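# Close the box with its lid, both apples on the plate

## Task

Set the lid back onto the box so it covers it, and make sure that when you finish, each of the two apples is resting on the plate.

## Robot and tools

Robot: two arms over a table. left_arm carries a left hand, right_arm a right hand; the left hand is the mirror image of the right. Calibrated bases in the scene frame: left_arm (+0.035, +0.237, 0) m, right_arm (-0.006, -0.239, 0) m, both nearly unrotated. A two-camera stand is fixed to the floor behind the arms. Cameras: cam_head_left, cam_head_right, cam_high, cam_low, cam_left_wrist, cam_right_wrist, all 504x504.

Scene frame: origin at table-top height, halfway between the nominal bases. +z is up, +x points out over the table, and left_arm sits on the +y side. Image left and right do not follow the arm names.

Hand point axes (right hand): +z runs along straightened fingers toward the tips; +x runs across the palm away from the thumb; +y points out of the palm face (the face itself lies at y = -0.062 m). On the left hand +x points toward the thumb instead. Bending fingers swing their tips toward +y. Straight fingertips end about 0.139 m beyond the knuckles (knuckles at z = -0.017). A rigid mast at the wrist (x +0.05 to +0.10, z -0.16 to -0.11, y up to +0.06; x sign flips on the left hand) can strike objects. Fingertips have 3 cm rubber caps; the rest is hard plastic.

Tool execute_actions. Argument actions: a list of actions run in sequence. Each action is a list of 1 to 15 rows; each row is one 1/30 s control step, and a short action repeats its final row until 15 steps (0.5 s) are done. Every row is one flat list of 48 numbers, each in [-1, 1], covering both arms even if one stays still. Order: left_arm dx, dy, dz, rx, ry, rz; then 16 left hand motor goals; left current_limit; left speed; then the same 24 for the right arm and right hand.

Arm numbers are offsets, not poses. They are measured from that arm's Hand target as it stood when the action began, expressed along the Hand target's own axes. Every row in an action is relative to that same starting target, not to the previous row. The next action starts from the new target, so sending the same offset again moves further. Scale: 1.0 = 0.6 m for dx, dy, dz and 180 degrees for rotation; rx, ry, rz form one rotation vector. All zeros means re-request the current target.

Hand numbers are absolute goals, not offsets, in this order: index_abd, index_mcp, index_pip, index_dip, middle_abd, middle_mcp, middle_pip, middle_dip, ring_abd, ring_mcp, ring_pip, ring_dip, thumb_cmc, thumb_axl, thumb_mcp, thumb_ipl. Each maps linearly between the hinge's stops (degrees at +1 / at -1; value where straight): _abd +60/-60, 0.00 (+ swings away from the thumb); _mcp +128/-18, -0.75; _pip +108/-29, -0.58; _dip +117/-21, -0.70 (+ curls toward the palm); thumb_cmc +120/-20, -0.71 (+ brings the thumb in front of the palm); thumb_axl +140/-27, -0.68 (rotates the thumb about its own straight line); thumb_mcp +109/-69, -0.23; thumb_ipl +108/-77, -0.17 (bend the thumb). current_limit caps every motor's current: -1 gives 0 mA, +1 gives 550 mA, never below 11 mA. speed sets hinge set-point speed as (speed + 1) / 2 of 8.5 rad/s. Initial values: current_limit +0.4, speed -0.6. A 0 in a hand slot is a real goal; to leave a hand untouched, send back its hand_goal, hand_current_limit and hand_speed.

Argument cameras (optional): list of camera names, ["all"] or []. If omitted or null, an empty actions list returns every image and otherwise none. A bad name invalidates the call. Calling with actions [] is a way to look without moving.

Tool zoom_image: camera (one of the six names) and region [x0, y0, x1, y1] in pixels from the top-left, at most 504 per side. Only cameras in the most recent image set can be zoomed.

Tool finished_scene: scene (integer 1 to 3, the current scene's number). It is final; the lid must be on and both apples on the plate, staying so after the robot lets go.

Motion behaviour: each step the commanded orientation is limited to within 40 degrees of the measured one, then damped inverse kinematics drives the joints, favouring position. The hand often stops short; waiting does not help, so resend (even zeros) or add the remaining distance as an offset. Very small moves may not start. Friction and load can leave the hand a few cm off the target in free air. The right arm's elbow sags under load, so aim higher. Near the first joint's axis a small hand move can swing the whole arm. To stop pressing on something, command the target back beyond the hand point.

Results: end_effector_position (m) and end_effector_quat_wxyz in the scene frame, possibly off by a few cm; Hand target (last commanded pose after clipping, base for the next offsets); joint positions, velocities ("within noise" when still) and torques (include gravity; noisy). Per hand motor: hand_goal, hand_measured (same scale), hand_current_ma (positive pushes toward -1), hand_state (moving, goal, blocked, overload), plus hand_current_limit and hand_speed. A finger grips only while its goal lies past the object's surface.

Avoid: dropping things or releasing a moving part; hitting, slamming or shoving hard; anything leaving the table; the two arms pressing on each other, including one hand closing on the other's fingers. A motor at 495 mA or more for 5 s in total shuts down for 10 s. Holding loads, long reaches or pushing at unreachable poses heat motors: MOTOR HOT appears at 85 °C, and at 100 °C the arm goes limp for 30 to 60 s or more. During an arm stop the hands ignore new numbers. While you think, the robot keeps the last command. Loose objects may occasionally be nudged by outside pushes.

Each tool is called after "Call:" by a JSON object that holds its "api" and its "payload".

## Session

Call:
{"api": "execute_actions", "payload": {"actions": []}}

Scene clock: 0.00 s.
left_arm: end_effector_position=(+0.3506, +0.3143, +0.2921) hand_goal=(+0.000, -0.754, -0.576, -0.696, +0.000, -0.754, -0.576, -0.696, +0.000, -0.754, -0.576, -0.696, -0.714, -0.678, -0.226, -0.168) hand_measured=(+0.000, -0.754, -0.576, -0.696, +0.000, -0.754, -0.576, -0.696, +0.000, -0.754, -0.576, -0.696, -0.714, -0.678, -0.226, -0.168) hand_current_ma=(+0, +0, +0, +0, +0, +0, +0, +0, +0, +0, +0, +0, +0, +0, +0, +0) hand_state=(goal, goal, goal, goal, goal, goal, goal, goal, goal, goal, goal, goal, goal, goal, goal, goal) hand_current_limit=0.40 hand_speed=-0.60 end_effector_quat_wxyz=(-0.092, +0.612, +0.763, +0.189) | right_arm: end_effector_position=(+0.2667, +0.0265, +0.3841) hand_goal=(+0.000, -0.754, -0.576, -0.696, +0.000, -0.754, -0.576, -0.696, +0.000, -0.754, -0.576, -0.696, -0.714, -0.678, -0.226, -0.168) hand_measured=(+0.000, -0.754, -0.576, -0.696, +0.000, -0.754, -0.576, -0.696, +0.000, -0.754, -0.576, -0.696, -0.714, -0.678, -0.226, -0.168) hand_current_ma=(+0, +0, +0, +0, +0, +0, +0, +0, +0, +0, +0, +0, +0, +0, +0, +0) hand_state=(goal, goal, goal, goal, goal, goal, goal, goal, goal, goal, goal, goal, goal, goal, goal, goal) hand_current_limit=0.40 hand_speed=-0.60 end_effector_quat_wxyz=(-0.009, +0.315, +0.777, +0.545)
Joint positions: left_arm=[-0.123 0.902 0.984 -1.605 -0.421 -0.329] | right_arm=[0.631 0.588 0.663 -0.561 -0.523 0.144]
Joint velocities: within noise
Joint torques (N m): no reading
Heat: left arm: hottest elbow 29 °C; right arm: hottest elbow 27 °C.
Hand target: left_arm +0.3544, +0.3137, +0.3007; -0.084, +0.610, +0.764, +0.193 | right_arm +0.2668, +0.0266, +0.4104; +0.002, +0.304, +0.769, +0.562

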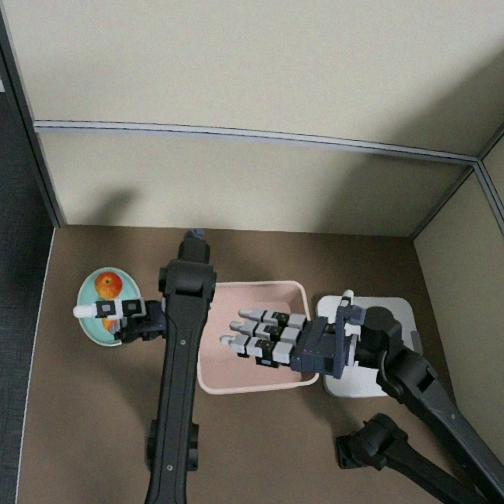

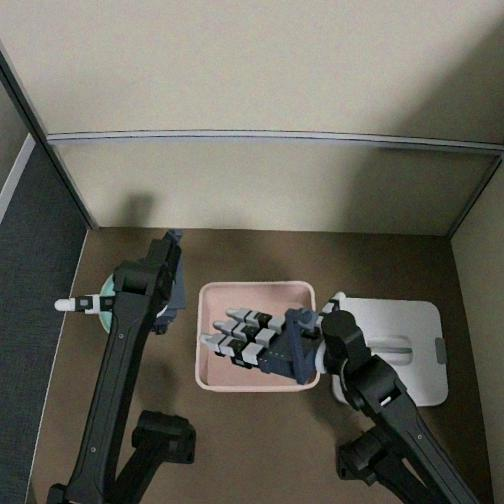

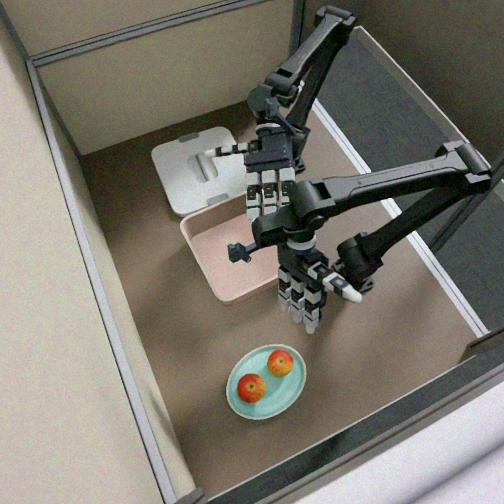

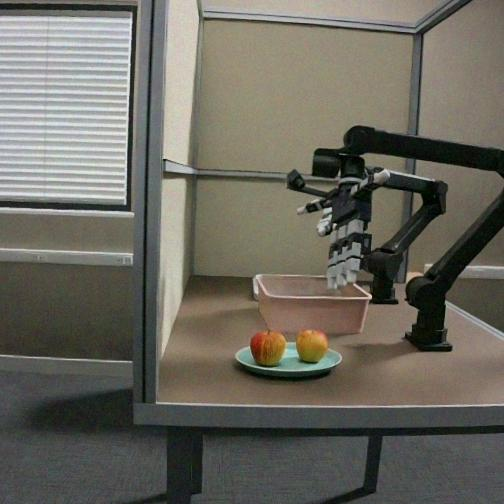

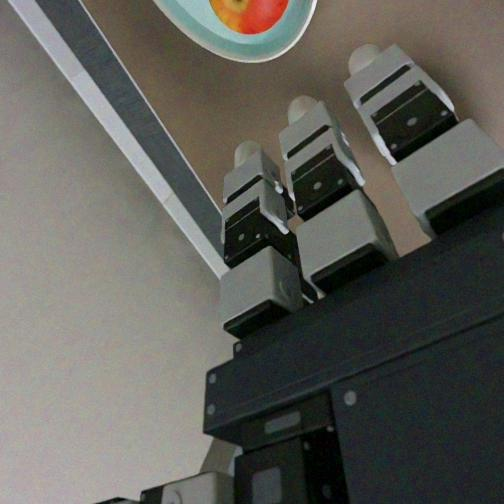

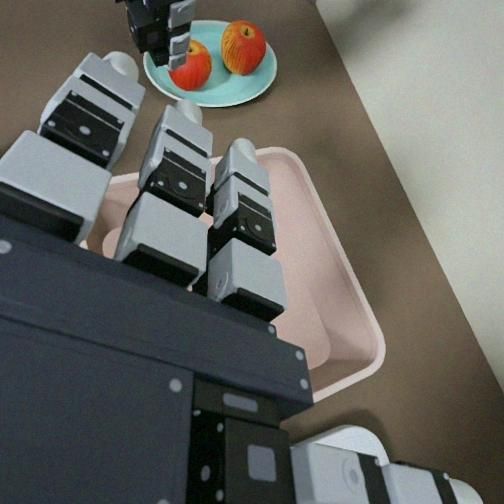

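Call:
{"api": "execute_actions", "payload": {"actions": [[[0.0637,-0.0076,0.0238,0.01447,0.00766,-0.03627,0,-0.754,-0.576,-0.696,0,-0.754,-0.576,-0.696,0,-0.754,-0.576,-0.696,-0.714,-0.678,-0.226,-0.168,0.4,-0.6,-0.05,-0.037,-0.051,0.0647,0.0002,-0.035,0.03,-0.754,-0.576,-0.696,-0.06,-0.754,-0.576,-0.696,0,0.3,0.3,0.3,-0.714,-0.678,-0.226,-0.168,0.4,-0.6]],[[0.0637,-0.0076,0.0238,0.01447,0.00766,-0.03627,0,-0.754,-0.576,-0.696,0,-0.754,-0.576,-0.696,0,-0.754,-0.576,-0.696,-0.714,-0.678,-0.226,-0.168,0.4,-0.6,-0.047,-0.052,-0.04,0.0647,0.0002,-0.035,0.03,-0.754,-0.576,-0.696,-0.06,-0.754,-0.576,-0.696,0,0.3,0.3,0.3,-0.714,-0.678,-0.226,-0.168,0.4,-0.6]],[[0.0637,-0.0076,0.0238,0.01447,0.00766,-0.03627,0,-0.754,-0.576,-0.696,0,-0.754,-0.576,-0.696,0,-0.754,-0.576,-0.696,-0.714,-0.678,-0.226,-0.168,0.4,-0.6,-0.04,-0.063,-0.025,0.0647,0.0002,-0.035,0.03,-0.754,-0.576,-0.696,-0.06,-0.754,-0.576,-0.696,0,0.3,0.3,0.3,-0.714,-0.678,-0.226,-0.168,0.4,-0.6]]], "cameras": ["cam_head_left"]}}

Scene clock: 7.67 s.
left_arm: end_effector_position=(+0.3008, +0.4237, +0.2924) hand_goal=(+0.000, -0.754, -0.576, -0.696, +0.000, -0.754, -0.576, -0.696, +0.000, -0.754, -0.576, -0.696, -0.714, -0.678, -0.226, -0.168) hand_measured=(+0.002, -0.754, -0.576, -0.696, +0.002, -0.754, -0.576, -0.696, +0.002, -0.754, -0.576, -0.696, -0.714, -0.678, -0.224, -0.168) hand_current_ma=(+1, +1, -1, +0, +1, +1, -1, +0, +1, +0, -1, +0, +0, +1, +5, +0) hand_state=(goal, goal, goal, goal, goal, goal, goal, goal, goal, goal, goal, goal, goal, goal, goal, goal) hand_current_limit=0.40 hand_speed=-0.60 end_effector_quat_wxyz=(-0.125, +0.460, +0.863, +0.170) | right_arm: end_effector_position=(+0.2745, -0.1056, +0.3261) hand_goal=(+0.030, -0.754, -0.576, -0.696, -0.060, -0.754, -0.576, -0.696, +0.000, +0.300, +0.300, +0.300, -0.714, -0.678, -0.226, -0.168) hand_measured=(+0.028, -0.760, -0.576, -0.696, -0.060, -0.758, -0.576, -0.696, +0.000, +0.286, +0.298, +0.298, -0.718, -0.678, -0.222, -0.168) hand_current_ma=(+0, -2, +0, +0, +0, -2, +0, +0, +0, -10, -1, -1, -2, +0, +2, +0) hand_state=(goal, goal, goal, goal, goal, goal, goal, goal, goal, goal, goal, goal, goal, goal, goal, goal) hand_current_limit=0.40 hand_speed=-0.60 end_effector_quat_wxyz=(-0.024, +0.176, +0.939, +0.295)
Joint positions: left_arm=[0.248 0.902 0.984 -1.605 -0.422 -0.332] | right_arm=[-0.089 0.9 0.981 -1.644 -0.601 -1.293]
Joint torques (N m): left_arm=[-1.2 -1.08 12.27 0.99 -0.52 0.07] | right_arm=[1.32 -2.43 12.62 -0.28 -0.87 -0.19]
Heat: left arm: hottest elbow 30 °C; right arm: hottest elbow 31 °C.
Hand target: left_arm +0.3041, +0.4254, +0.3007; -0.118, +0.457, +0.864, +0.174 | right_arm +0.2801, -0.1046, +0.3532; +0.001, +0.162, +0.941, +0.299
Off the commanded pose: left_arm 0.009 m, 1 deg | right_arm 0.028 m, 3 deg.
Images, in order (width x height): cam_head_left 504x504.

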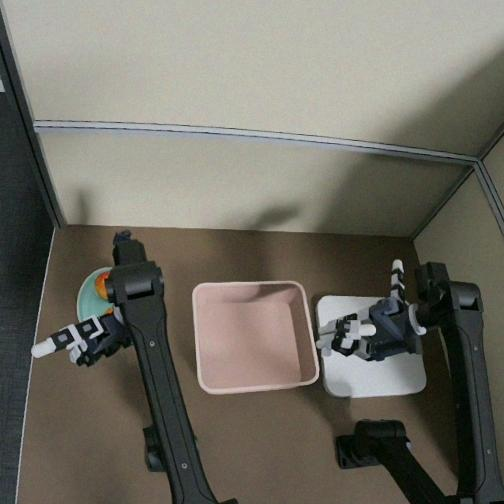

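Call:
{"api": "execute_actions", "payload": {"actions": [[[0.0637,-0.0076,0.0238,0.01447,0.00766,-0.03627,0,-0.754,-0.576,-0.696,0,-0.754,-0.576,-0.696,0,-0.754,-0.576,-0.696,-0.714,-0.678,-0.226,-0.168,0.4,-0.6,-0.031,-0.072,-0.008,0.0647,0.0002,-0.035,0.03,-0.754,-0.576,-0.696,-0.06,-0.754,-0.576,-0.696,0,0.3,0.3,0.3,-0.714,-0.678,-0.226,-0.168,0.4,-0.6]],[[0,0,0,0,0,0,0,-0.754,-0.576,-0.696,0,-0.754,-0.576,-0.696,0,-0.754,-0.576,-0.696,-0.714,-0.678,-0.226,-0.168,0.4,-0.6,-0.02,-0.077,0.01,0.0647,0.0002,-0.035,0.03,-0.754,-0.576,-0.696,-0.06,-0.754,-0.576,-0.696,0,0.3,0.3,0.3,-0.714,-0.678,-0.226,-0.168,0.4,-0.6]],[[0,0,0,0,0,0,0,-0.754,-0.576,-0.696,0,-0.754,-0.576,-0.696,0,-0.754,-0.576,-0.696,-0.714,-0.678,-0.226,-0.168,0.4,-0.6,-0.012,-0.077,0.025,0.0647,0.0002,-0.035,0.03,-0.754,-0.576,-0.696,-0.06,-0.754,-0.576,-0.696,0,0.3,0.3,0.3,-0.714,-0.678,-0.226,-0.168,0.4,-0.6]]], "cameras": ["cam_head_left", "cam_head_right", "cam_high", "cam_right_wrist"]}}

Scene clock: 11.40 s.
left_arm: end_effector_position=(+0.2754, +0.4554, +0.2924) hand_goal=(+0.000, -0.754, -0.576, -0.696, +0.000, -0.754, -0.576, -0.696, +0.000, -0.754, -0.576, -0.696, -0.714, -0.678, -0.226, -0.168) hand_measured=(+0.002, -0.754, -0.576, -0.696, +0.002, -0.754, -0.576, -0.696, +0.002, -0.754, -0.576, -0.696, -0.714, -0.678, -0.224, -0.168) hand_current_ma=(+1, +1, -1, +0, +1, +1, -1, +0, +1, +0, -1, +0, +0, +1, +5, +0) hand_state=(goal, goal, goal, goal, goal, goal, goal, goal, goal, goal, goal, goal, goal, goal, goal, goal) hand_current_limit=0.40 hand_speed=-0.60 end_effector_quat_wxyz=(-0.135, +0.405, +0.890, +0.162) | right_arm: end_effector_position=(+0.2745, -0.2258, +0.2612) hand_goal=(+0.030, -0.754, -0.576, -0.696, -0.060, -0.754, -0.576, -0.696, +0.000, +0.300, +0.300, +0.300, -0.714, -0.678, -0.226, -0.168) hand_measured=(+0.030, -0.756, -0.574, -0.696, -0.060, -0.756, -0.574, -0.696, +0.000, +0.290, +0.298, +0.298, -0.714, -0.678, -0.222, -0.168) hand_current_ma=(+0, +0, +0, +0, +0, +0, +0, +0, +0, -5, -1, -1, +0, +0, +2, +0) hand_state=(goal, goal, goal, goal, goal, goal, goal, goal, goal, goal, goal, goal, goal, goal, goal, goal) hand_current_limit=0.40 hand_speed=-0.60 end_effector_quat_wxyz=(-0.032, +0.004, +0.999, +0.007)
Joint positions: left_arm=[0.372 0.902 0.984 -1.605 -0.422 -0.332] | right_arm=[-0.26 1.076 1.108 -1.669 0.003 -1.83]
Joint torques (N m): left_arm=[-1.14 -0.97 12.29 1.02 -0.53 0.07] | right_arm=[0.32 -4.42 11.86 0.55 -0.22 -0.15]
Heat: left arm: hottest elbow 30 °C; right arm: hottest elbow 31 °C.
Hand target: left_arm +0.2786, +0.4574, +0.3007; -0.129, +0.403, +0.891, +0.166 | right_arm +0.2886, -0.2305, +0.2828; +0.000, +0.000, +1.000, +0.000
Off the commanded pose: left_arm 0.009 m, 1 deg | right_arm 0.026 m, 4 deg.
Images, in order (width x height): cam_head_left 504x504, cam_head_right 504x504, cam_high 504x504, cam_right_wrist 504x504.

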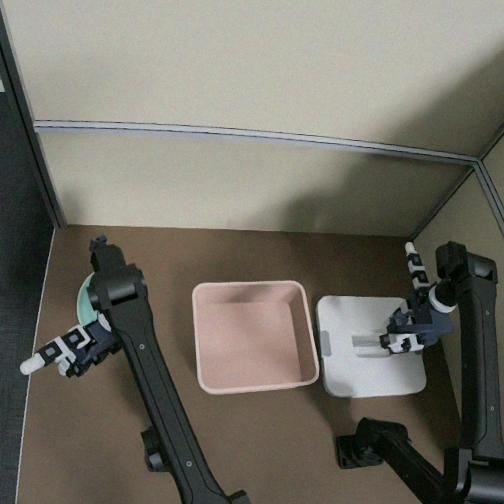

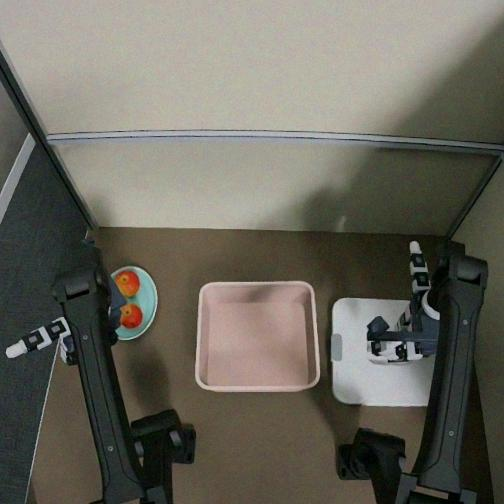

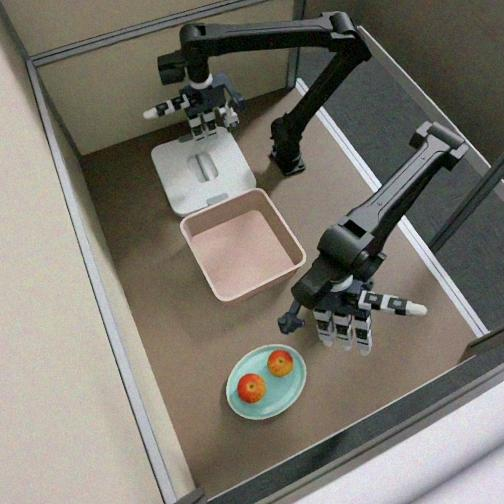

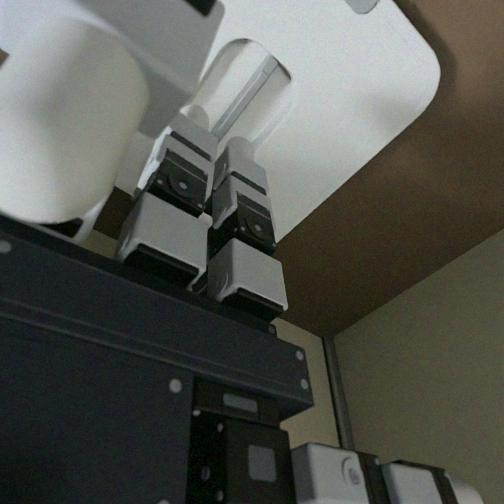

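Call:
{"api": "zoom_image", "payload": {"camera": "cam_right_wrist", "region": [100, 0, 350, 250]}}

Call:
{"api": "zoom_image", "payload": {"camera": "cam_high", "region": [140, 70, 270, 200]}}

Call:
{"api": "zoom_image", "payload": {"camera": "cam_head_left", "region": [300, 270, 450, 420]}}

Scaled by 2.016.

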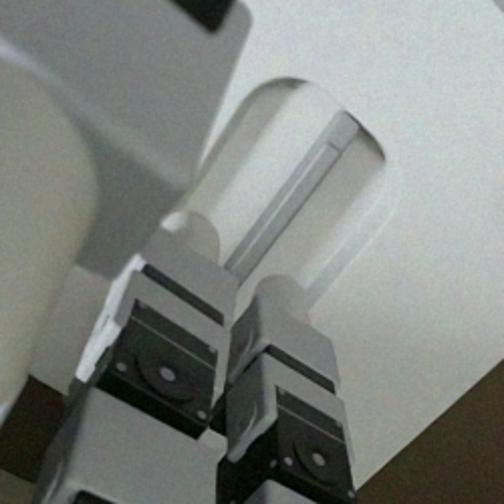

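Scaled by 3.877.

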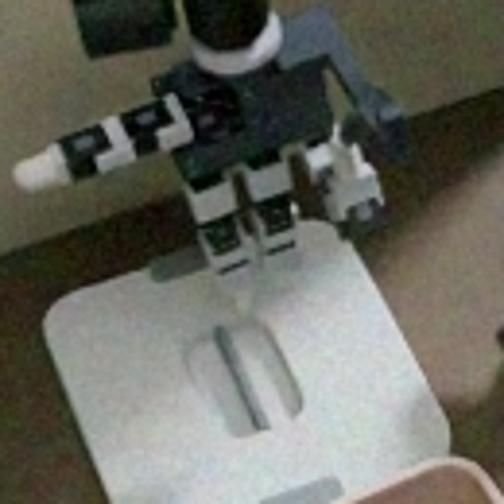

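Scaled by 3.360.

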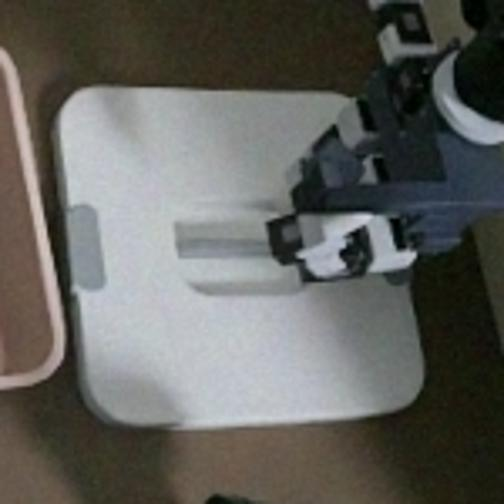

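Call:
{"api": "execute_actions", "payload": {"actions": [[[0,0,0,0,0,0,0,-0.754,-0.576,-0.696,0,-0.754,-0.576,-0.696,0,-0.754,-0.576,-0.696,-0.714,-0.678,-0.226,-0.168,0.4,-0.6,-0.025,0,0.1,0,0,0,0.03,-0.754,-0.576,-0.696,-0.06,-0.754,-0.576,-0.696,0,0.3,0.3,0.3,-0.714,-0.678,-0.226,-0.168,0.4,-0.6]]], "cameras": ["cam_head_left", "cam_high", "cam_right_wrist"]}}

Call:
{"api": "zoom_image", "payload": {"camera": "cam_right_wrist", "region": [100, 0, 350, 250]}}

Call:
{"api": "zoom_image", "payload": {"camera": "cam_high", "region": [140, 70, 270, 200]}}

Scene clock: 16.47 s.
left_arm: end_effector_position=(+0.2754, +0.4554, +0.2924) hand_goal=(+0.000, -0.754, -0.576, -0.696, +0.000, -0.754, -0.576, -0.696, +0.000, -0.754, -0.576, -0.696, -0.714, -0.678, -0.226, -0.168) hand_measured=(+0.002, -0.754, -0.576, -0.696, +0.002, -0.754, -0.576, -0.696, +0.002, -0.754, -0.576, -0.696, -0.714, -0.678, -0.224, -0.168) hand_current_ma=(+1, +1, -1, +0, +1, +1, -1, +0, +1, +0, -1, +0, +0, +1, +5, +0) hand_state=(goal, goal, goal, goal, goal, goal, goal, goal, goal, goal, goal, goal, goal, goal, goal, goal) hand_current_limit=0.40 hand_speed=-0.60 end_effector_quat_wxyz=(-0.135, +0.405, +0.890, +0.162) | right_arm: end_effector_position=(+0.2978, -0.2319, +0.2161) hand_goal=(+0.030, -0.754, -0.576, -0.696, -0.060, -0.754, -0.576, -0.696, +0.000, +0.300, +0.300, +0.300, -0.714, -0.678, -0.226, -0.168) hand_measured=(+0.030, -0.754, -0.574, -0.696, -0.058, -0.754, -0.574, -0.696, +0.000, +0.292, +0.298, +0.298, -0.714, -0.678, -0.222, -0.168) hand_current_ma=(+0, +0, +0, +0, +0, +0, +0, +0, +0, -4, -1, -1, +0, +0, +2, +0) hand_state=(goal, goal, goal, goal, goal, goal, goal, goal, goal, goal, goal, goal, goal, goal, goal, goal) hand_current_limit=0.40 hand_speed=-0.60 end_effector_quat_wxyz=(-0.016, +0.003, +1.000, +0.003)
Joint positions: left_arm=[0.372 0.902 0.984 -1.605 -0.422 -0.332] | right_arm=[-0.26 1.123 1.025 -1.504 0.002 -1.831]
Joint torques (N m): left_arm=[-1.08 -0.97 12.33 1.05 -0.52 0.07] | right_arm=[1.38 -5.83 8.69 0.73 -0.17 0.01]
Heat: left arm: hottest elbow 31 °C; right arm: hottest elbow 32 °C.
Hand target: left_arm +0.2786, +0.4574, +0.3007; -0.129, +0.403, +0.891, +0.166 | right_arm +0.3037, -0.2305, +0.2228; +0.000, +0.000, +1.000, +0.000
Off the commanded pose: left_arm 0.009 m, 1 deg | right_arm 0.009 m, 2 deg.
Images, in order (width x height): cam_head_left 504x504, cam_high 504x504, cam_right_wrist 504x504.

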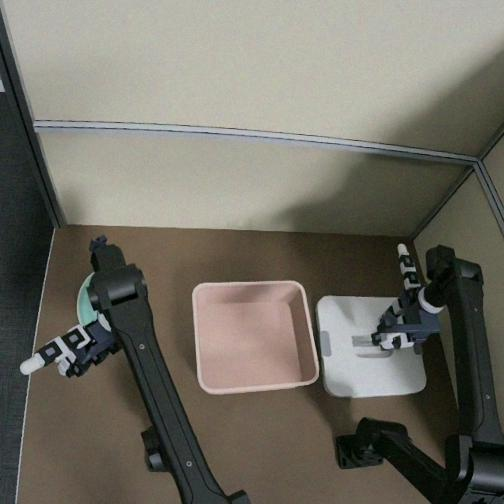

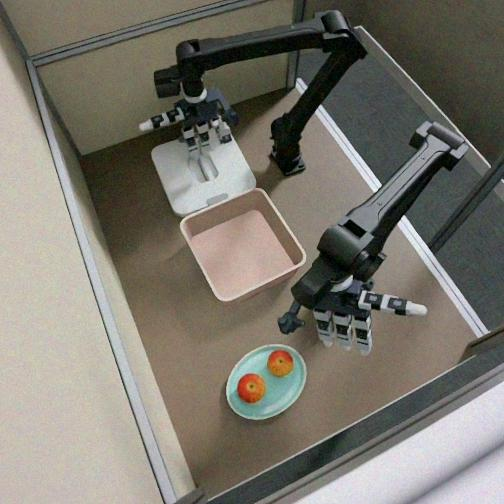

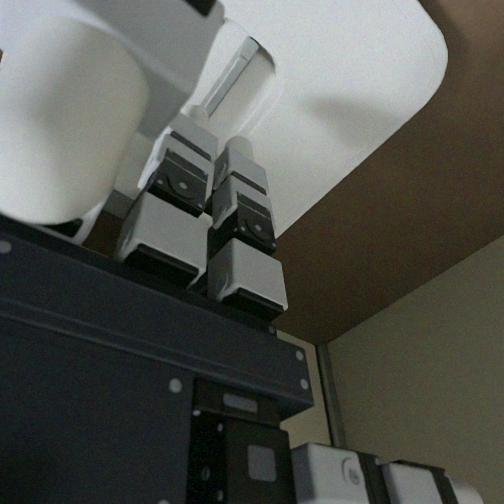

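Scaled by 2.016.

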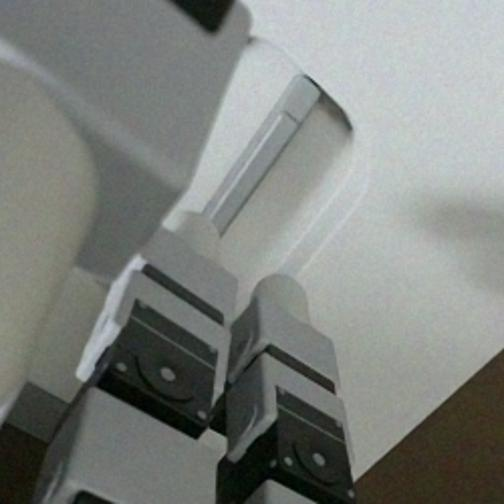

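Scaled by 3.877.

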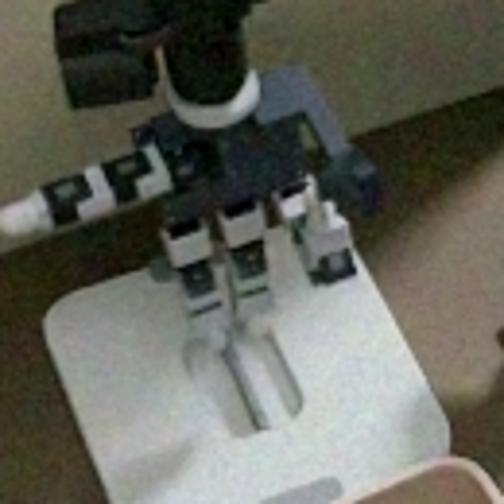

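Call:
{"api": "execute_actions", "payload": {"actions": [[[0,0,0,0,0,0,0,-0.754,-0.576,-0.696,0,-0.754,-0.576,-0.696,0,-0.754,-0.576,-0.696,-0.714,-0.678,-0.226,-0.168,0.4,-0.6,0,-0.043,0.05,0,0,0,0.03,-0.754,-0.576,-0.696,-0.06,-0.754,-0.576,-0.696,0,0.3,0.3,0.3,-0.714,-0.678,-0.226,-0.168,0.4,-0.6]]], "cameras": ["cam_high", "cam_right_wrist"]}}

Call:
{"api": "zoom_image", "payload": {"camera": "cam_right_wrist", "region": [100, 0, 350, 250]}}

Call:
{"api": "zoom_image", "payload": {"camera": "cam_high", "region": [140, 70, 270, 200]}}

Scene clock: 18.97 s.
left_arm: end_effector_position=(+0.2754, +0.4554, +0.2924) hand_goal=(+0.000, -0.754, -0.576, -0.696, +0.000, -0.754, -0.576, -0.696, +0.000, -0.754, -0.576, -0.696, -0.714, -0.678, -0.226, -0.168) hand_measured=(+0.002, -0.754, -0.576, -0.696, +0.002, -0.754, -0.576, -0.696, +0.002, -0.754, -0.576, -0.696, -0.714, -0.678, -0.224, -0.168) hand_current_ma=(+1, +1, -1, +0, +1, +1, -1, +0, +1, +0, -1, +0, +0, +1, +5, +0) hand_state=(goal, goal, goal, goal, goal, goal, goal, goal, goal, goal, goal, goal, goal, goal, goal, goal) hand_current_limit=0.40 hand_speed=-0.60 end_effector_quat_wxyz=(-0.135, +0.405, +0.890, +0.162) | right_arm: end_effector_position=(+0.2987, -0.2545, +0.1894) hand_goal=(+0.030, -0.754, -0.576, -0.696, -0.060, -0.754, -0.576, -0.696, +0.000, +0.300, +0.300, +0.300, -0.714, -0.678, -0.226, -0.168) hand_measured=(+0.030, -0.752, -0.574, -0.696, -0.058, -0.752, -0.574, -0.696, +0.000, +0.292, +0.298, +0.298, -0.712, -0.678, -0.222, -0.168) hand_current_ma=(+0, +0, +0, +0, +0, +0, +0, +0, +0, -4, -1, -1, +0, +0, +2, +0) hand_state=(goal, goal, goal, goal, goal, goal, goal, goal, goal, goal, goal, goal, goal, goal, goal, goal) hand_current_limit=0.40 hand_speed=-0.60 end_effector_quat_wxyz=(-0.011, +0.005, +1.000, +0.002)
Joint positions: left_arm=[0.372 0.902 0.984 -1.605 -0.422 -0.332] | right_arm=[-0.332 1.147 0.972 -1.417 0.003 -1.899]
Joint torques (N m): left_arm=[-1.2 -0.97 12.34 1.06 -0.53 0.06] | right_arm=[0.79 -5.48 8.64 0.75 -0.21 -0.15]
Heat: left arm: hottest elbow 31 °C; right arm: hottest elbow 32 °C.
Hand target: left_arm +0.2786, +0.4574, +0.3007; -0.129, +0.403, +0.891, +0.166 | right_arm +0.3036, -0.2564, +0.1928; +0.000, +0.000, +1.000, +0.000
Off the commanded pose: left_arm 0.009 m, 1 deg | right_arm 0.006 m, 1 deg.
Images, in order (width x height): cam_high 504x504, cam_right_wrist 504x504.

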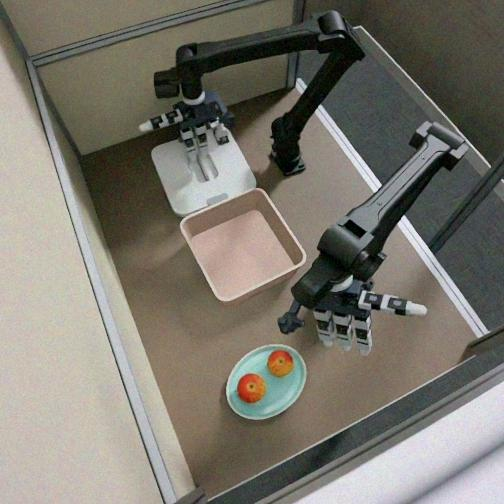

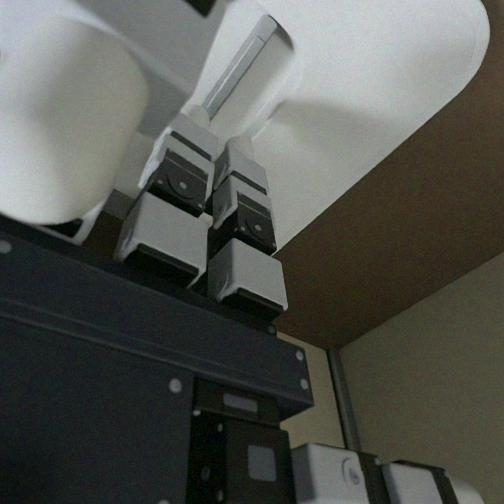

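Scaled by 2.016.

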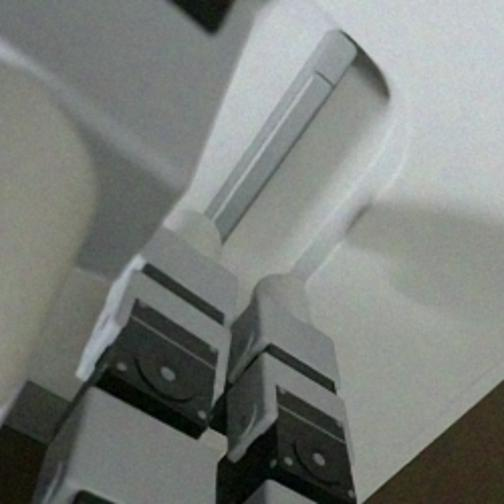

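Scaled by 3.877.

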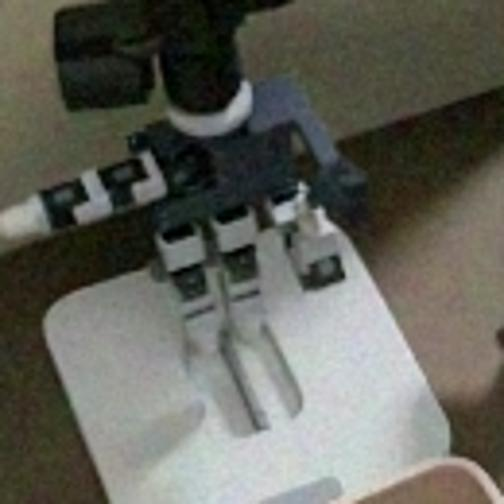

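Call:
{"api": "execute_actions", "payload": {"actions": [[[0,0,0,0,0,0,0,-0.754,-0.576,-0.696,0,-0.754,-0.576,-0.696,0,-0.754,-0.576,-0.696,-0.714,-0.678,-0.226,-0.168,0.4,-0.6,0.02,0,0.036,0,0,0,0.03,-0.754,-0.576,-0.696,-0.06,-0.754,-0.576,-0.696,0,0.3,0.3,0.3,-0.714,-0.678,-0.226,-0.168,0.4,-0.6]]], "cameras": ["cam_high", "cam_right_wrist"]}}

Call:
{"api": "zoom_image", "payload": {"camera": "cam_right_wrist", "region": [100, 0, 350, 250]}}

Call:
{"api": "zoom_image", "payload": {"camera": "cam_high", "region": [140, 70, 270, 200]}}

Scene clock: 21.77 s.
left_arm: end_effector_position=(+0.2754, +0.4554, +0.2924) hand_goal=(+0.000, -0.754, -0.576, -0.696, +0.000, -0.754, -0.576, -0.696, +0.000, -0.754, -0.576, -0.696, -0.714, -0.678, -0.226, -0.168) hand_measured=(+0.002, -0.754, -0.576, -0.696, +0.002, -0.754, -0.576, -0.696, +0.002, -0.754, -0.576, -0.696, -0.714, -0.678, -0.224, -0.168) hand_current_ma=(+1, +1, -1, +0, +1, +1, -1, +0, +1, +0, -1, +0, +0, +1, +5, +0) hand_state=(goal, goal, goal, goal, goal, goal, goal, goal, goal, goal, goal, goal, goal, goal, goal, goal) hand_current_limit=0.40 hand_speed=-0.60 end_effector_quat_wxyz=(-0.135, +0.405, +0.890, +0.162) | right_arm: end_effector_position=(+0.2858, -0.2514, +0.1638) hand_goal=(+0.030, -0.754, -0.576, -0.696, -0.060, -0.754, -0.576, -0.696, +0.000, +0.300, +0.300, +0.300, -0.714, -0.678, -0.226, -0.168) hand_measured=(+0.030, -0.752, -0.574, -0.696, -0.058, -0.752, -0.574, -0.696, +0.000, +0.292, +0.298, +0.298, -0.712, -0.678, -0.222, -0.168) hand_current_ma=(+0, +0, +0, +0, +0, +0, +0, +0, +0, -4, -1, -1, +0, +0, +2, +0) hand_state=(goal, goal, goal, goal, goal, goal, goal, goal, goal, goal, goal, goal, goal, goal, goal, goal) hand_current_limit=0.40 hand_speed=-0.60 end_effector_quat_wxyz=(-0.017, +0.000, +1.000, +0.005)
Joint positions: left_arm=[0.372 0.902 0.984 -1.605 -0.422 -0.332] | right_arm=[-0.336 1.138 0.895 -1.365 0.002 -1.913]
Joint torques (N m): left_arm=[-0.97 -1.14 12.3 1.01 -0.52 0.07] | right_arm=[0.62 -5.95 8.76 0.66 -0.17 -0.11]
Heat: left arm: hottest elbow 31 °C; right arm: hottest elbow 32 °C.
Hand target: left_arm +0.2786, +0.4574, +0.3007; -0.129, +0.403, +0.891, +0.166 | right_arm +0.2917, -0.2563, +0.1712; +0.000, +0.000, +1.000, +0.000
Off the commanded pose: left_arm 0.009 m, 1 deg | right_arm 0.011 m, 2 deg.
Images, in order (width x height): cam_high 504x504, cam_right_wrist 504x504.

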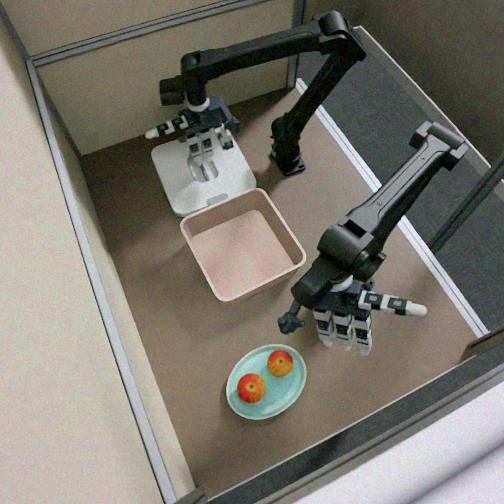

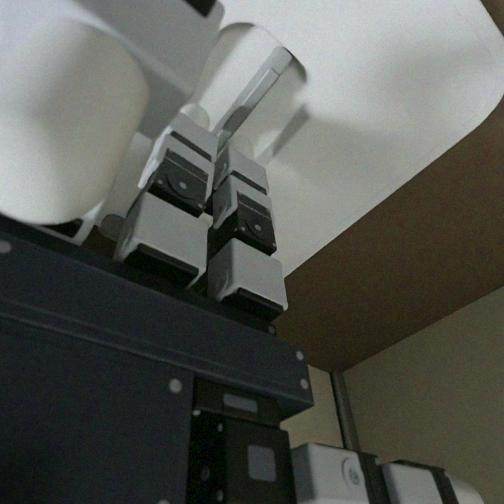

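Scaled by 2.016.

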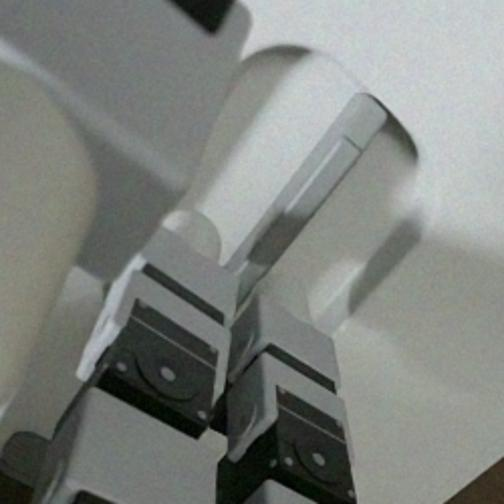

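Scaled by 3.877.

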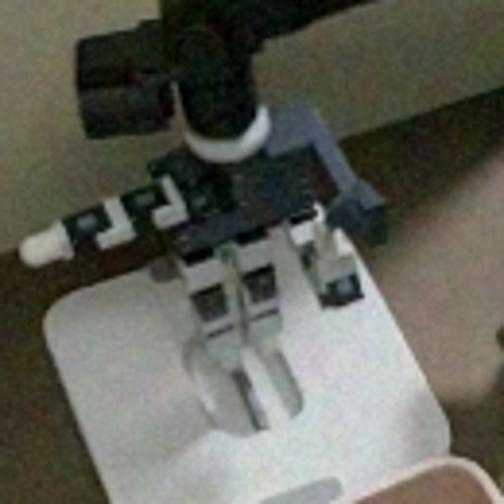

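Call:
{"api": "execute_actions", "payload": {"actions": [[[0,0,0,0,0,0,0,-0.754,-0.576,-0.696,0,-0.754,-0.576,-0.696,0,-0.754,-0.576,-0.696,-0.714,-0.678,-0.226,-0.168,0.4,-0.6,-0.005,-0.008,0.03,0,0,0,0.03,-0.754,-0.576,-0.696,-0.06,-0.754,-0.576,-0.696,0,0.3,0.3,0.3,-0.714,-0.678,-0.226,-0.168,0.4,-0.6]]], "cameras": ["cam_high", "cam_right_wrist"]}}

Call:
{"api": "zoom_image", "payload": {"camera": "cam_right_wrist", "region": [100, 0, 350, 250]}}

Call:
{"api": "zoom_image", "payload": {"camera": "cam_high", "region": [140, 70, 270, 200]}}

Scene clock: 23.97 s.
left_arm: end_effector_position=(+0.2754, +0.4554, +0.2924) hand_goal=(+0.000, -0.754, -0.576, -0.696, +0.000, -0.754, -0.576, -0.696, +0.000, -0.754, -0.576, -0.696, -0.714, -0.678, -0.226, -0.168) hand_measured=(+0.002, -0.754, -0.576, -0.696, +0.002, -0.754, -0.576, -0.696, +0.002, -0.754, -0.576, -0.696, -0.714, -0.678, -0.224, -0.168) hand_current_ma=(+1, +1, -1, +0, +1, +1, -1, +0, +1, +0, -1, +0, +0, +1, +5, +0) hand_state=(goal, goal, goal, goal, goal, goal, goal, goal, goal, goal, goal, goal, goal, goal, goal, goal) hand_current_limit=0.40 hand_speed=-0.60 end_effector_quat_wxyz=(-0.135, +0.405, +0.890, +0.162) | right_arm: end_effector_position=(+0.2909, -0.2570, +0.1531) hand_goal=(+0.030, -0.754, -0.576, -0.696, -0.060, -0.754, -0.576, -0.696, +0.000, +0.300, +0.300, +0.300, -0.714, -0.678, -0.226, -0.168) hand_measured=(+0.030, -0.752, -0.574, -0.696, -0.058, -0.752, -0.574, -0.696, +0.000, +0.292, +0.298, +0.298, -0.712, -0.678, -0.222, -0.168) hand_current_ma=(+0, +0, +0, +0, +0, +0, +0, +0, +0, -4, -1, -1, +0, +0, +2, +0) hand_state=(goal, goal, goal, goal, goal, goal, goal, goal, goal, goal, goal, goal, goal, goal, goal, goal) hand_current_limit=0.40 hand_speed=-0.60 end_effector_quat_wxyz=(-0.006, +0.001, +1.000, +0.001)
Joint positions: left_arm=[0.372 0.902 0.984 -1.605 -0.422 -0.332] | right_arm=[-0.349 1.147 0.874 -1.31 0.002 -1.925]
Joint torques (N m): left_arm=[-1.14 -1.08 12.31 1.01 -0.51 0.07] | right_arm=[0.44 -4.54 7.88 0.79 -0.19 -0.14]
Heat: left arm: hottest elbow 32 °C; right arm: hottest elbow 32 °C.
Hand target: left_arm +0.2786, +0.4574, +0.3007; -0.129, +0.403, +0.891, +0.166 | right_arm +0.2946, -0.2611, +0.1532; +0.000, +0.000, +1.000, +0.000
Off the commanded pose: left_arm 0.009 m, 1 deg | right_arm 0.006 m, 1 deg.
Images, in order (width x height): cam_high 504x504, cam_right_wrist 504x504.

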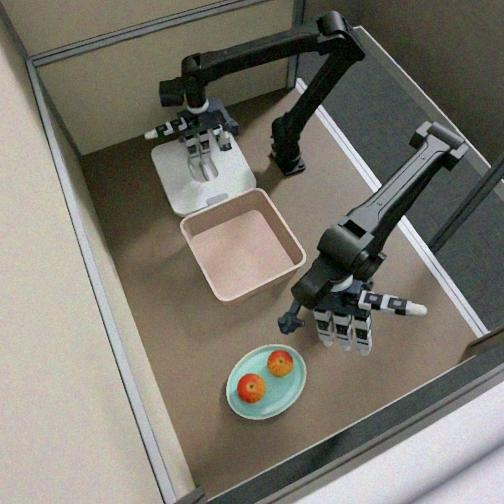

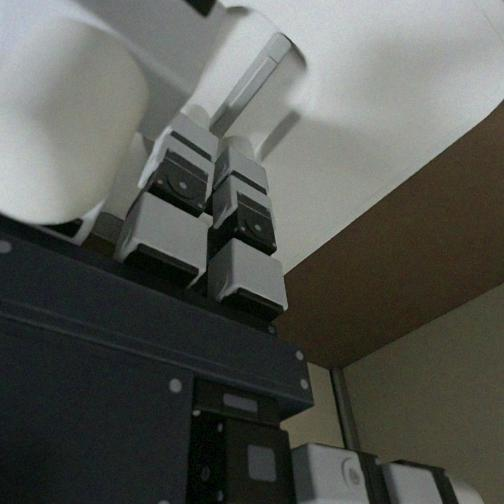

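Scaled by 2.016.

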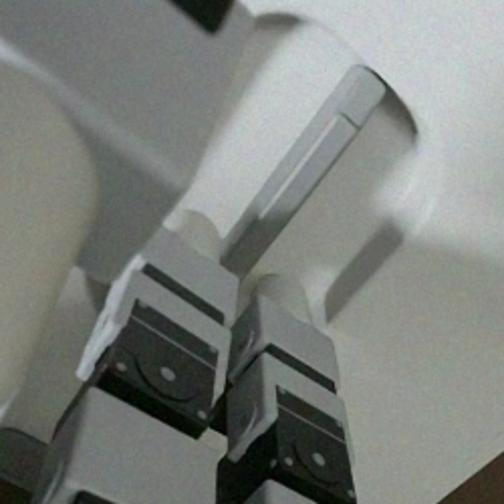

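Scaled by 3.877.

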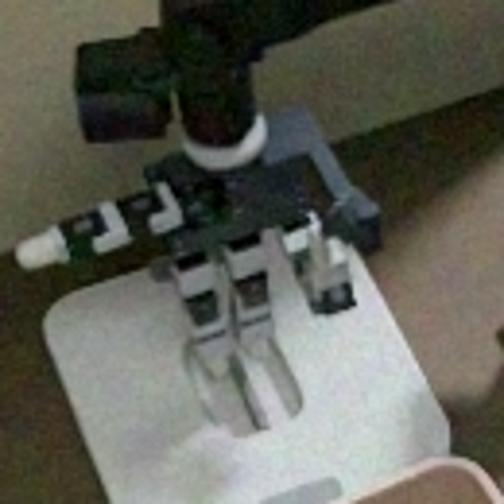

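Call:
{"api": "execute_actions", "payload": {"actions": [[[0,0,0,0,0,0,0,-0.754,-0.576,-0.696,0,-0.754,-0.576,-0.696,0,-0.754,-0.576,-0.696,-0.714,-0.678,-0.226,-0.168,0.4,-0.6,0,0.006,0.033,0,0,0,0.03,-0.754,-0.576,-0.696,-0.06,-0.754,-0.576,-0.696,0,0.3,0.3,0.3,-0.714,-0.678,-0.226,-0.168,0.4,-0.6]]], "cameras": ["cam_high", "cam_right_wrist"]}}

Call:
{"api": "zoom_image", "payload": {"camera": "cam_right_wrist", "region": [100, 0, 350, 250]}}

Call:
{"api": "zoom_image", "payload": {"camera": "cam_high", "region": [140, 70, 270, 200]}}

Scene clock: 25.87 s.
left_arm: end_effector_position=(+0.2754, +0.4554, +0.2924) hand_goal=(+0.000, -0.754, -0.576, -0.696, +0.000, -0.754, -0.576, -0.696, +0.000, -0.754, -0.576, -0.696, -0.714, -0.678, -0.226, -0.168) hand_measured=(+0.002, -0.754, -0.576, -0.696, +0.002, -0.754, -0.576, -0.696, +0.002, -0.754, -0.576, -0.696, -0.714, -0.678, -0.224, -0.168) hand_current_ma=(+1, +1, -1, +0, +1, +1, -1, +0, +1, +0, -1, +0, +0, +1, +5, +0) hand_state=(goal, goal, goal, goal, goal, goal, goal, goal, goal, goal, goal, goal, goal, goal, goal, goal) hand_current_limit=0.40 hand_speed=-0.60 end_effector_quat_wxyz=(-0.135, +0.405, +0.890, +0.162) | right_arm: end_effector_position=(+0.2893, -0.2562, +0.1332) hand_goal=(+0.030, -0.754, -0.576, -0.696, -0.060, -0.754, -0.576, -0.696, +0.000, +0.300, +0.300, +0.300, -0.714, -0.678, -0.226, -0.168) hand_measured=(+0.038, -0.752, -0.576, -0.696, -0.058, -0.752, -0.574, -0.696, +0.000, +0.292, +0.298, +0.298, -0.714, -0.678, -0.222, -0.168) hand_current_ma=(+3, +0, +0, +0, +0, +0, +0, +0, +0, -4, -1, -1, +0, +0, +3, +0) hand_state=(goal, goal, goal, goal, goal, goal, goal, goal, goal, goal, goal, goal, goal, goal, goal, goal) hand_current_limit=0.40 hand_speed=-0.60 end_effector_quat_wxyz=(-0.006, +0.001, +1.000, +0.002)
Joint positions: left_arm=[0.372 0.902 0.984 -1.605 -0.422 -0.332] | right_arm=[-0.349 1.16 0.829 -1.252 0.001 -1.925]
Joint torques (N m): left_arm=[-1.08 -1.26 12.33 1.02 -0.52 0.07] | right_arm=[0.56 -5.54 8.25 0.7 -0.17 -0.02]
Heat: left arm: hottest elbow 32 °C; right arm: hottest elbow 32 °C.
Hand target: left_arm +0.2786, +0.4574, +0.3007; -0.129, +0.403, +0.891, +0.166 | right_arm +0.2945, -0.2575, +0.1333; +0.000, +0.000, +1.000, +0.000
Off the commanded pose: left_arm 0.009 m, 1 deg | right_arm 0.006 m, 1 deg.
Images, in order (width x height): cam_high 504x504, cam_right_wrist 504x504.

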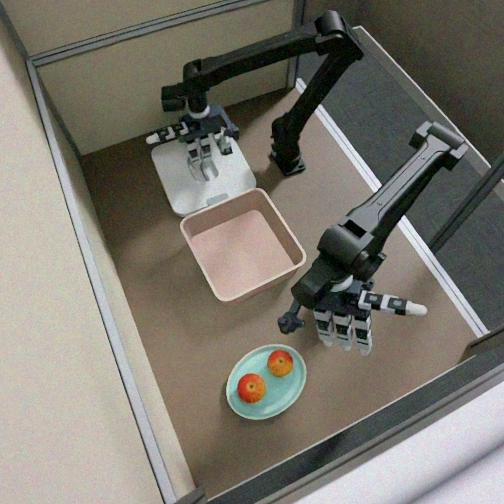

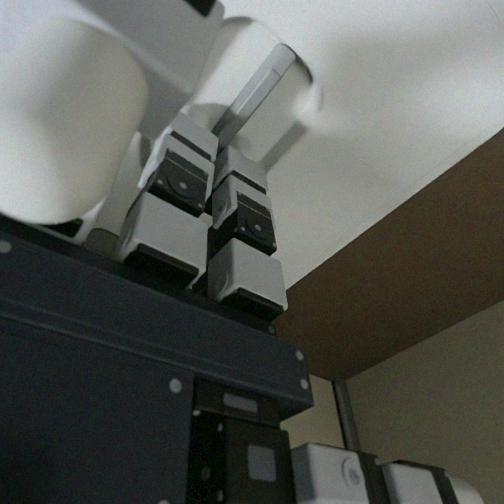

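Scaled by 2.016.

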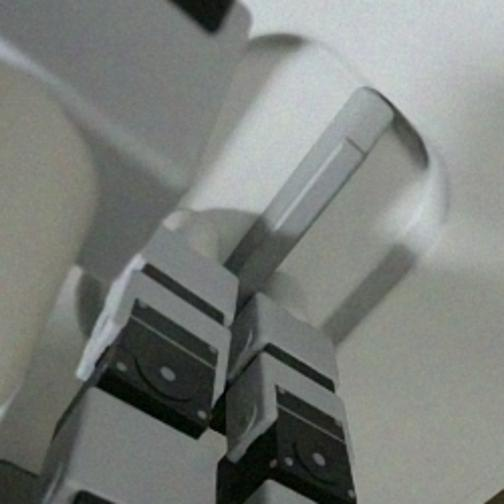

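Scaled by 3.877.

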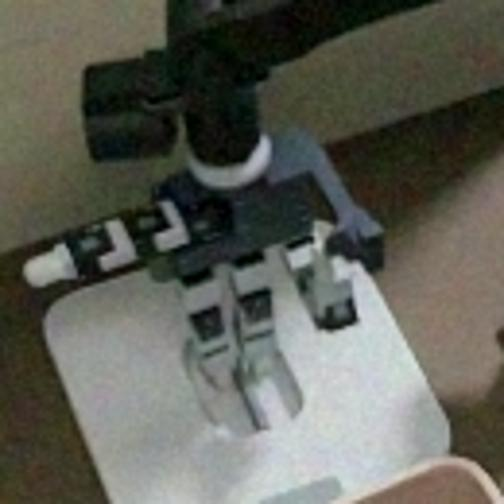

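Call:
{"api": "execute_actions", "payload": {"actions": [[[0,0,0,0,0,0,0,-0.754,-0.576,-0.696,0,-0.754,-0.576,-0.696,0,-0.754,-0.576,-0.696,-0.714,-0.678,-0.226,-0.168,0.4,-0.6,0,0.004,0.001,0,0,0,0.03,-0.754,-0.576,-0.696,-0.06,-0.754,-0.576,-0.696,0,0.3,0.3,0.3,-0.714,-0.678,-0.226,-0.168,0.4,-0.6]],[[0,0,0,0,0,0,0,-0.754,-0.576,-0.696,0,-0.754,-0.576,-0.696,0,-0.754,-0.576,-0.696,-0.714,-0.678,-0.226,-0.168,0.4,-0.6,0,0,0,0,0,0,0.35,-0.754,-0.576,-0.696,-0.35,-0.754,-0.576,-0.696,0,0.3,0.3,0.3,-0.714,-0.678,-0.226,-0.168,0.75,-0.8]],[[0,0,0,0,0,0,0,-0.754,-0.576,-0.696,0,-0.754,-0.576,-0.696,0,-0.754,-0.576,-0.696,-0.714,-0.678,-0.226,-0.168,0.4,-0.6,0,0,0,0,0,0,0.35,-0.754,-0.576,-0.696,-0.35,-0.754,-0.576,-0.696,0,0.3,0.3,0.3,-0.714,-0.678,-0.226,-0.168,0.75,-0.8]]], "cameras": ["cam_head_left", "cam_high", "cam_right_wrist"]}}

Call:
{"api": "zoom_image", "payload": {"camera": "cam_right_wrist", "region": [100, 0, 350, 250]}}

Scene clock: 30.07 s.
left_arm: end_effector_position=(+0.2754, +0.4554, +0.2924) hand_goal=(+0.000, -0.754, -0.576, -0.696, +0.000, -0.754, -0.576, -0.696, +0.000, -0.754, -0.576, -0.696, -0.714, -0.678, -0.226, -0.168) hand_measured=(+0.002, -0.754, -0.576, -0.696, +0.002, -0.754, -0.576, -0.696, +0.002, -0.754, -0.576, -0.696, -0.714, -0.678, -0.224, -0.168) hand_current_ma=(+1, +1, -1, +0, +1, +1, -1, +0, +1, +0, -1, +0, +0, +1, +5, +0) hand_state=(goal, goal, goal, goal, goal, goal, goal, goal, goal, goal, goal, goal, goal, goal, goal, goal) hand_current_limit=0.40 hand_speed=-0.60 end_effector_quat_wxyz=(-0.135, +0.405, +0.890, +0.162) | right_arm: end_effector_position=(+0.2905, -0.2563, +0.1333) hand_goal=(+0.350, -0.754, -0.576, -0.696, -0.350, -0.754, -0.576, -0.696, +0.000, +0.300, +0.300, +0.300, -0.714, -0.678, -0.226, -0.168) hand_measured=(+0.072, -0.752, -0.576, -0.696, -0.110, -0.752, -0.574, -0.696, +0.000, +0.292, +0.298, +0.298, -0.714, -0.678, -0.222, -0.168) hand_current_ma=(-481, +0, +0, +0, +481, +0, +0, +0, +0, -4, -1, -1, +0, +0, +3, +0) hand_state=(blocked, goal, goal, goal, blocked, goal, goal, goal, goal, goal, goal, goal, goal, goal, goal, goal) hand_current_limit=0.75 hand_speed=-0.80 end_effector_quat_wxyz=(-0.003, +0.000, +1.000, +0.001)
Joint positions: left_arm=[0.372 0.902 0.984 -1.605 -0.422 -0.332] | right_arm=[-0.348 1.16 0.829 -1.247 0 -1.925]
Joint torques (N m): left_arm=[-1.14 -1.03 12.36 1.06 -0.52 0.07] | right_arm=[1.9 -5.19 7.71 0.42 -0.05 0.05]
Heat: left arm: hottest elbow 32 °C; right arm: hottest elbow 32 °C.
Hand target: left_arm +0.2786, +0.4574, +0.3007; -0.129, +0.403, +0.891, +0.166 | right_arm +0.2945, -0.2552, +0.1327; +0.000, +0.000, +1.000, +0.000
Off the commanded pose: left_arm 0.009 m, 1 deg | right_arm 0.004 m, 0 deg.
Images, in order (width x height): cam_head_left 504x504, cam_high 504x504, cam_right_wrist 504x504.

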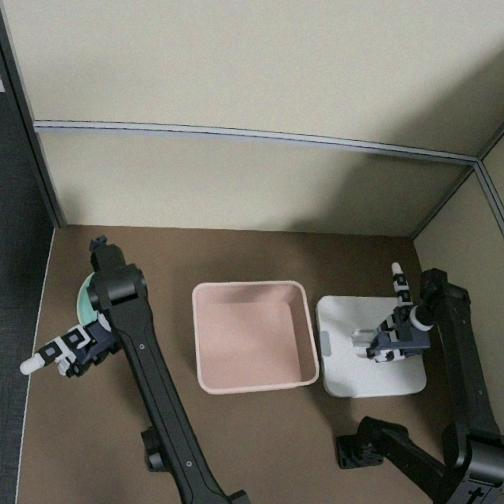

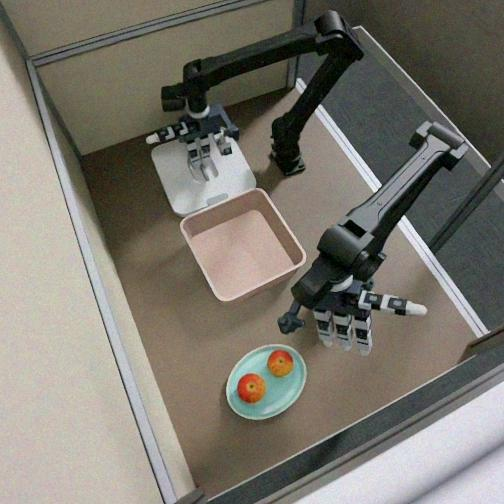

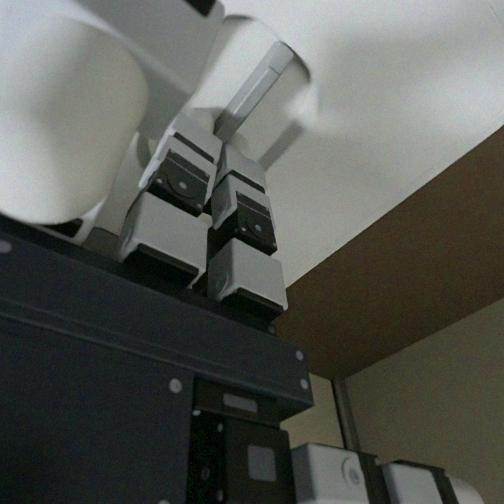

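Scaled by 2.016.

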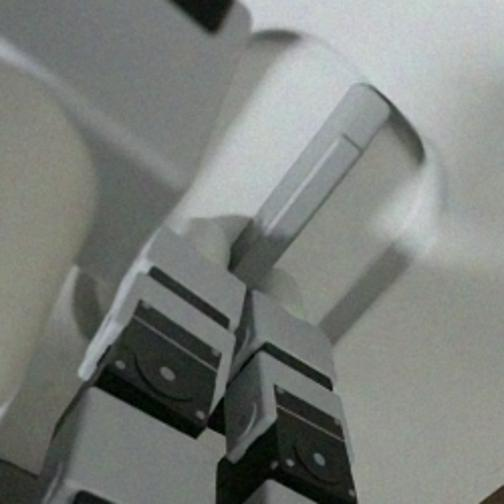

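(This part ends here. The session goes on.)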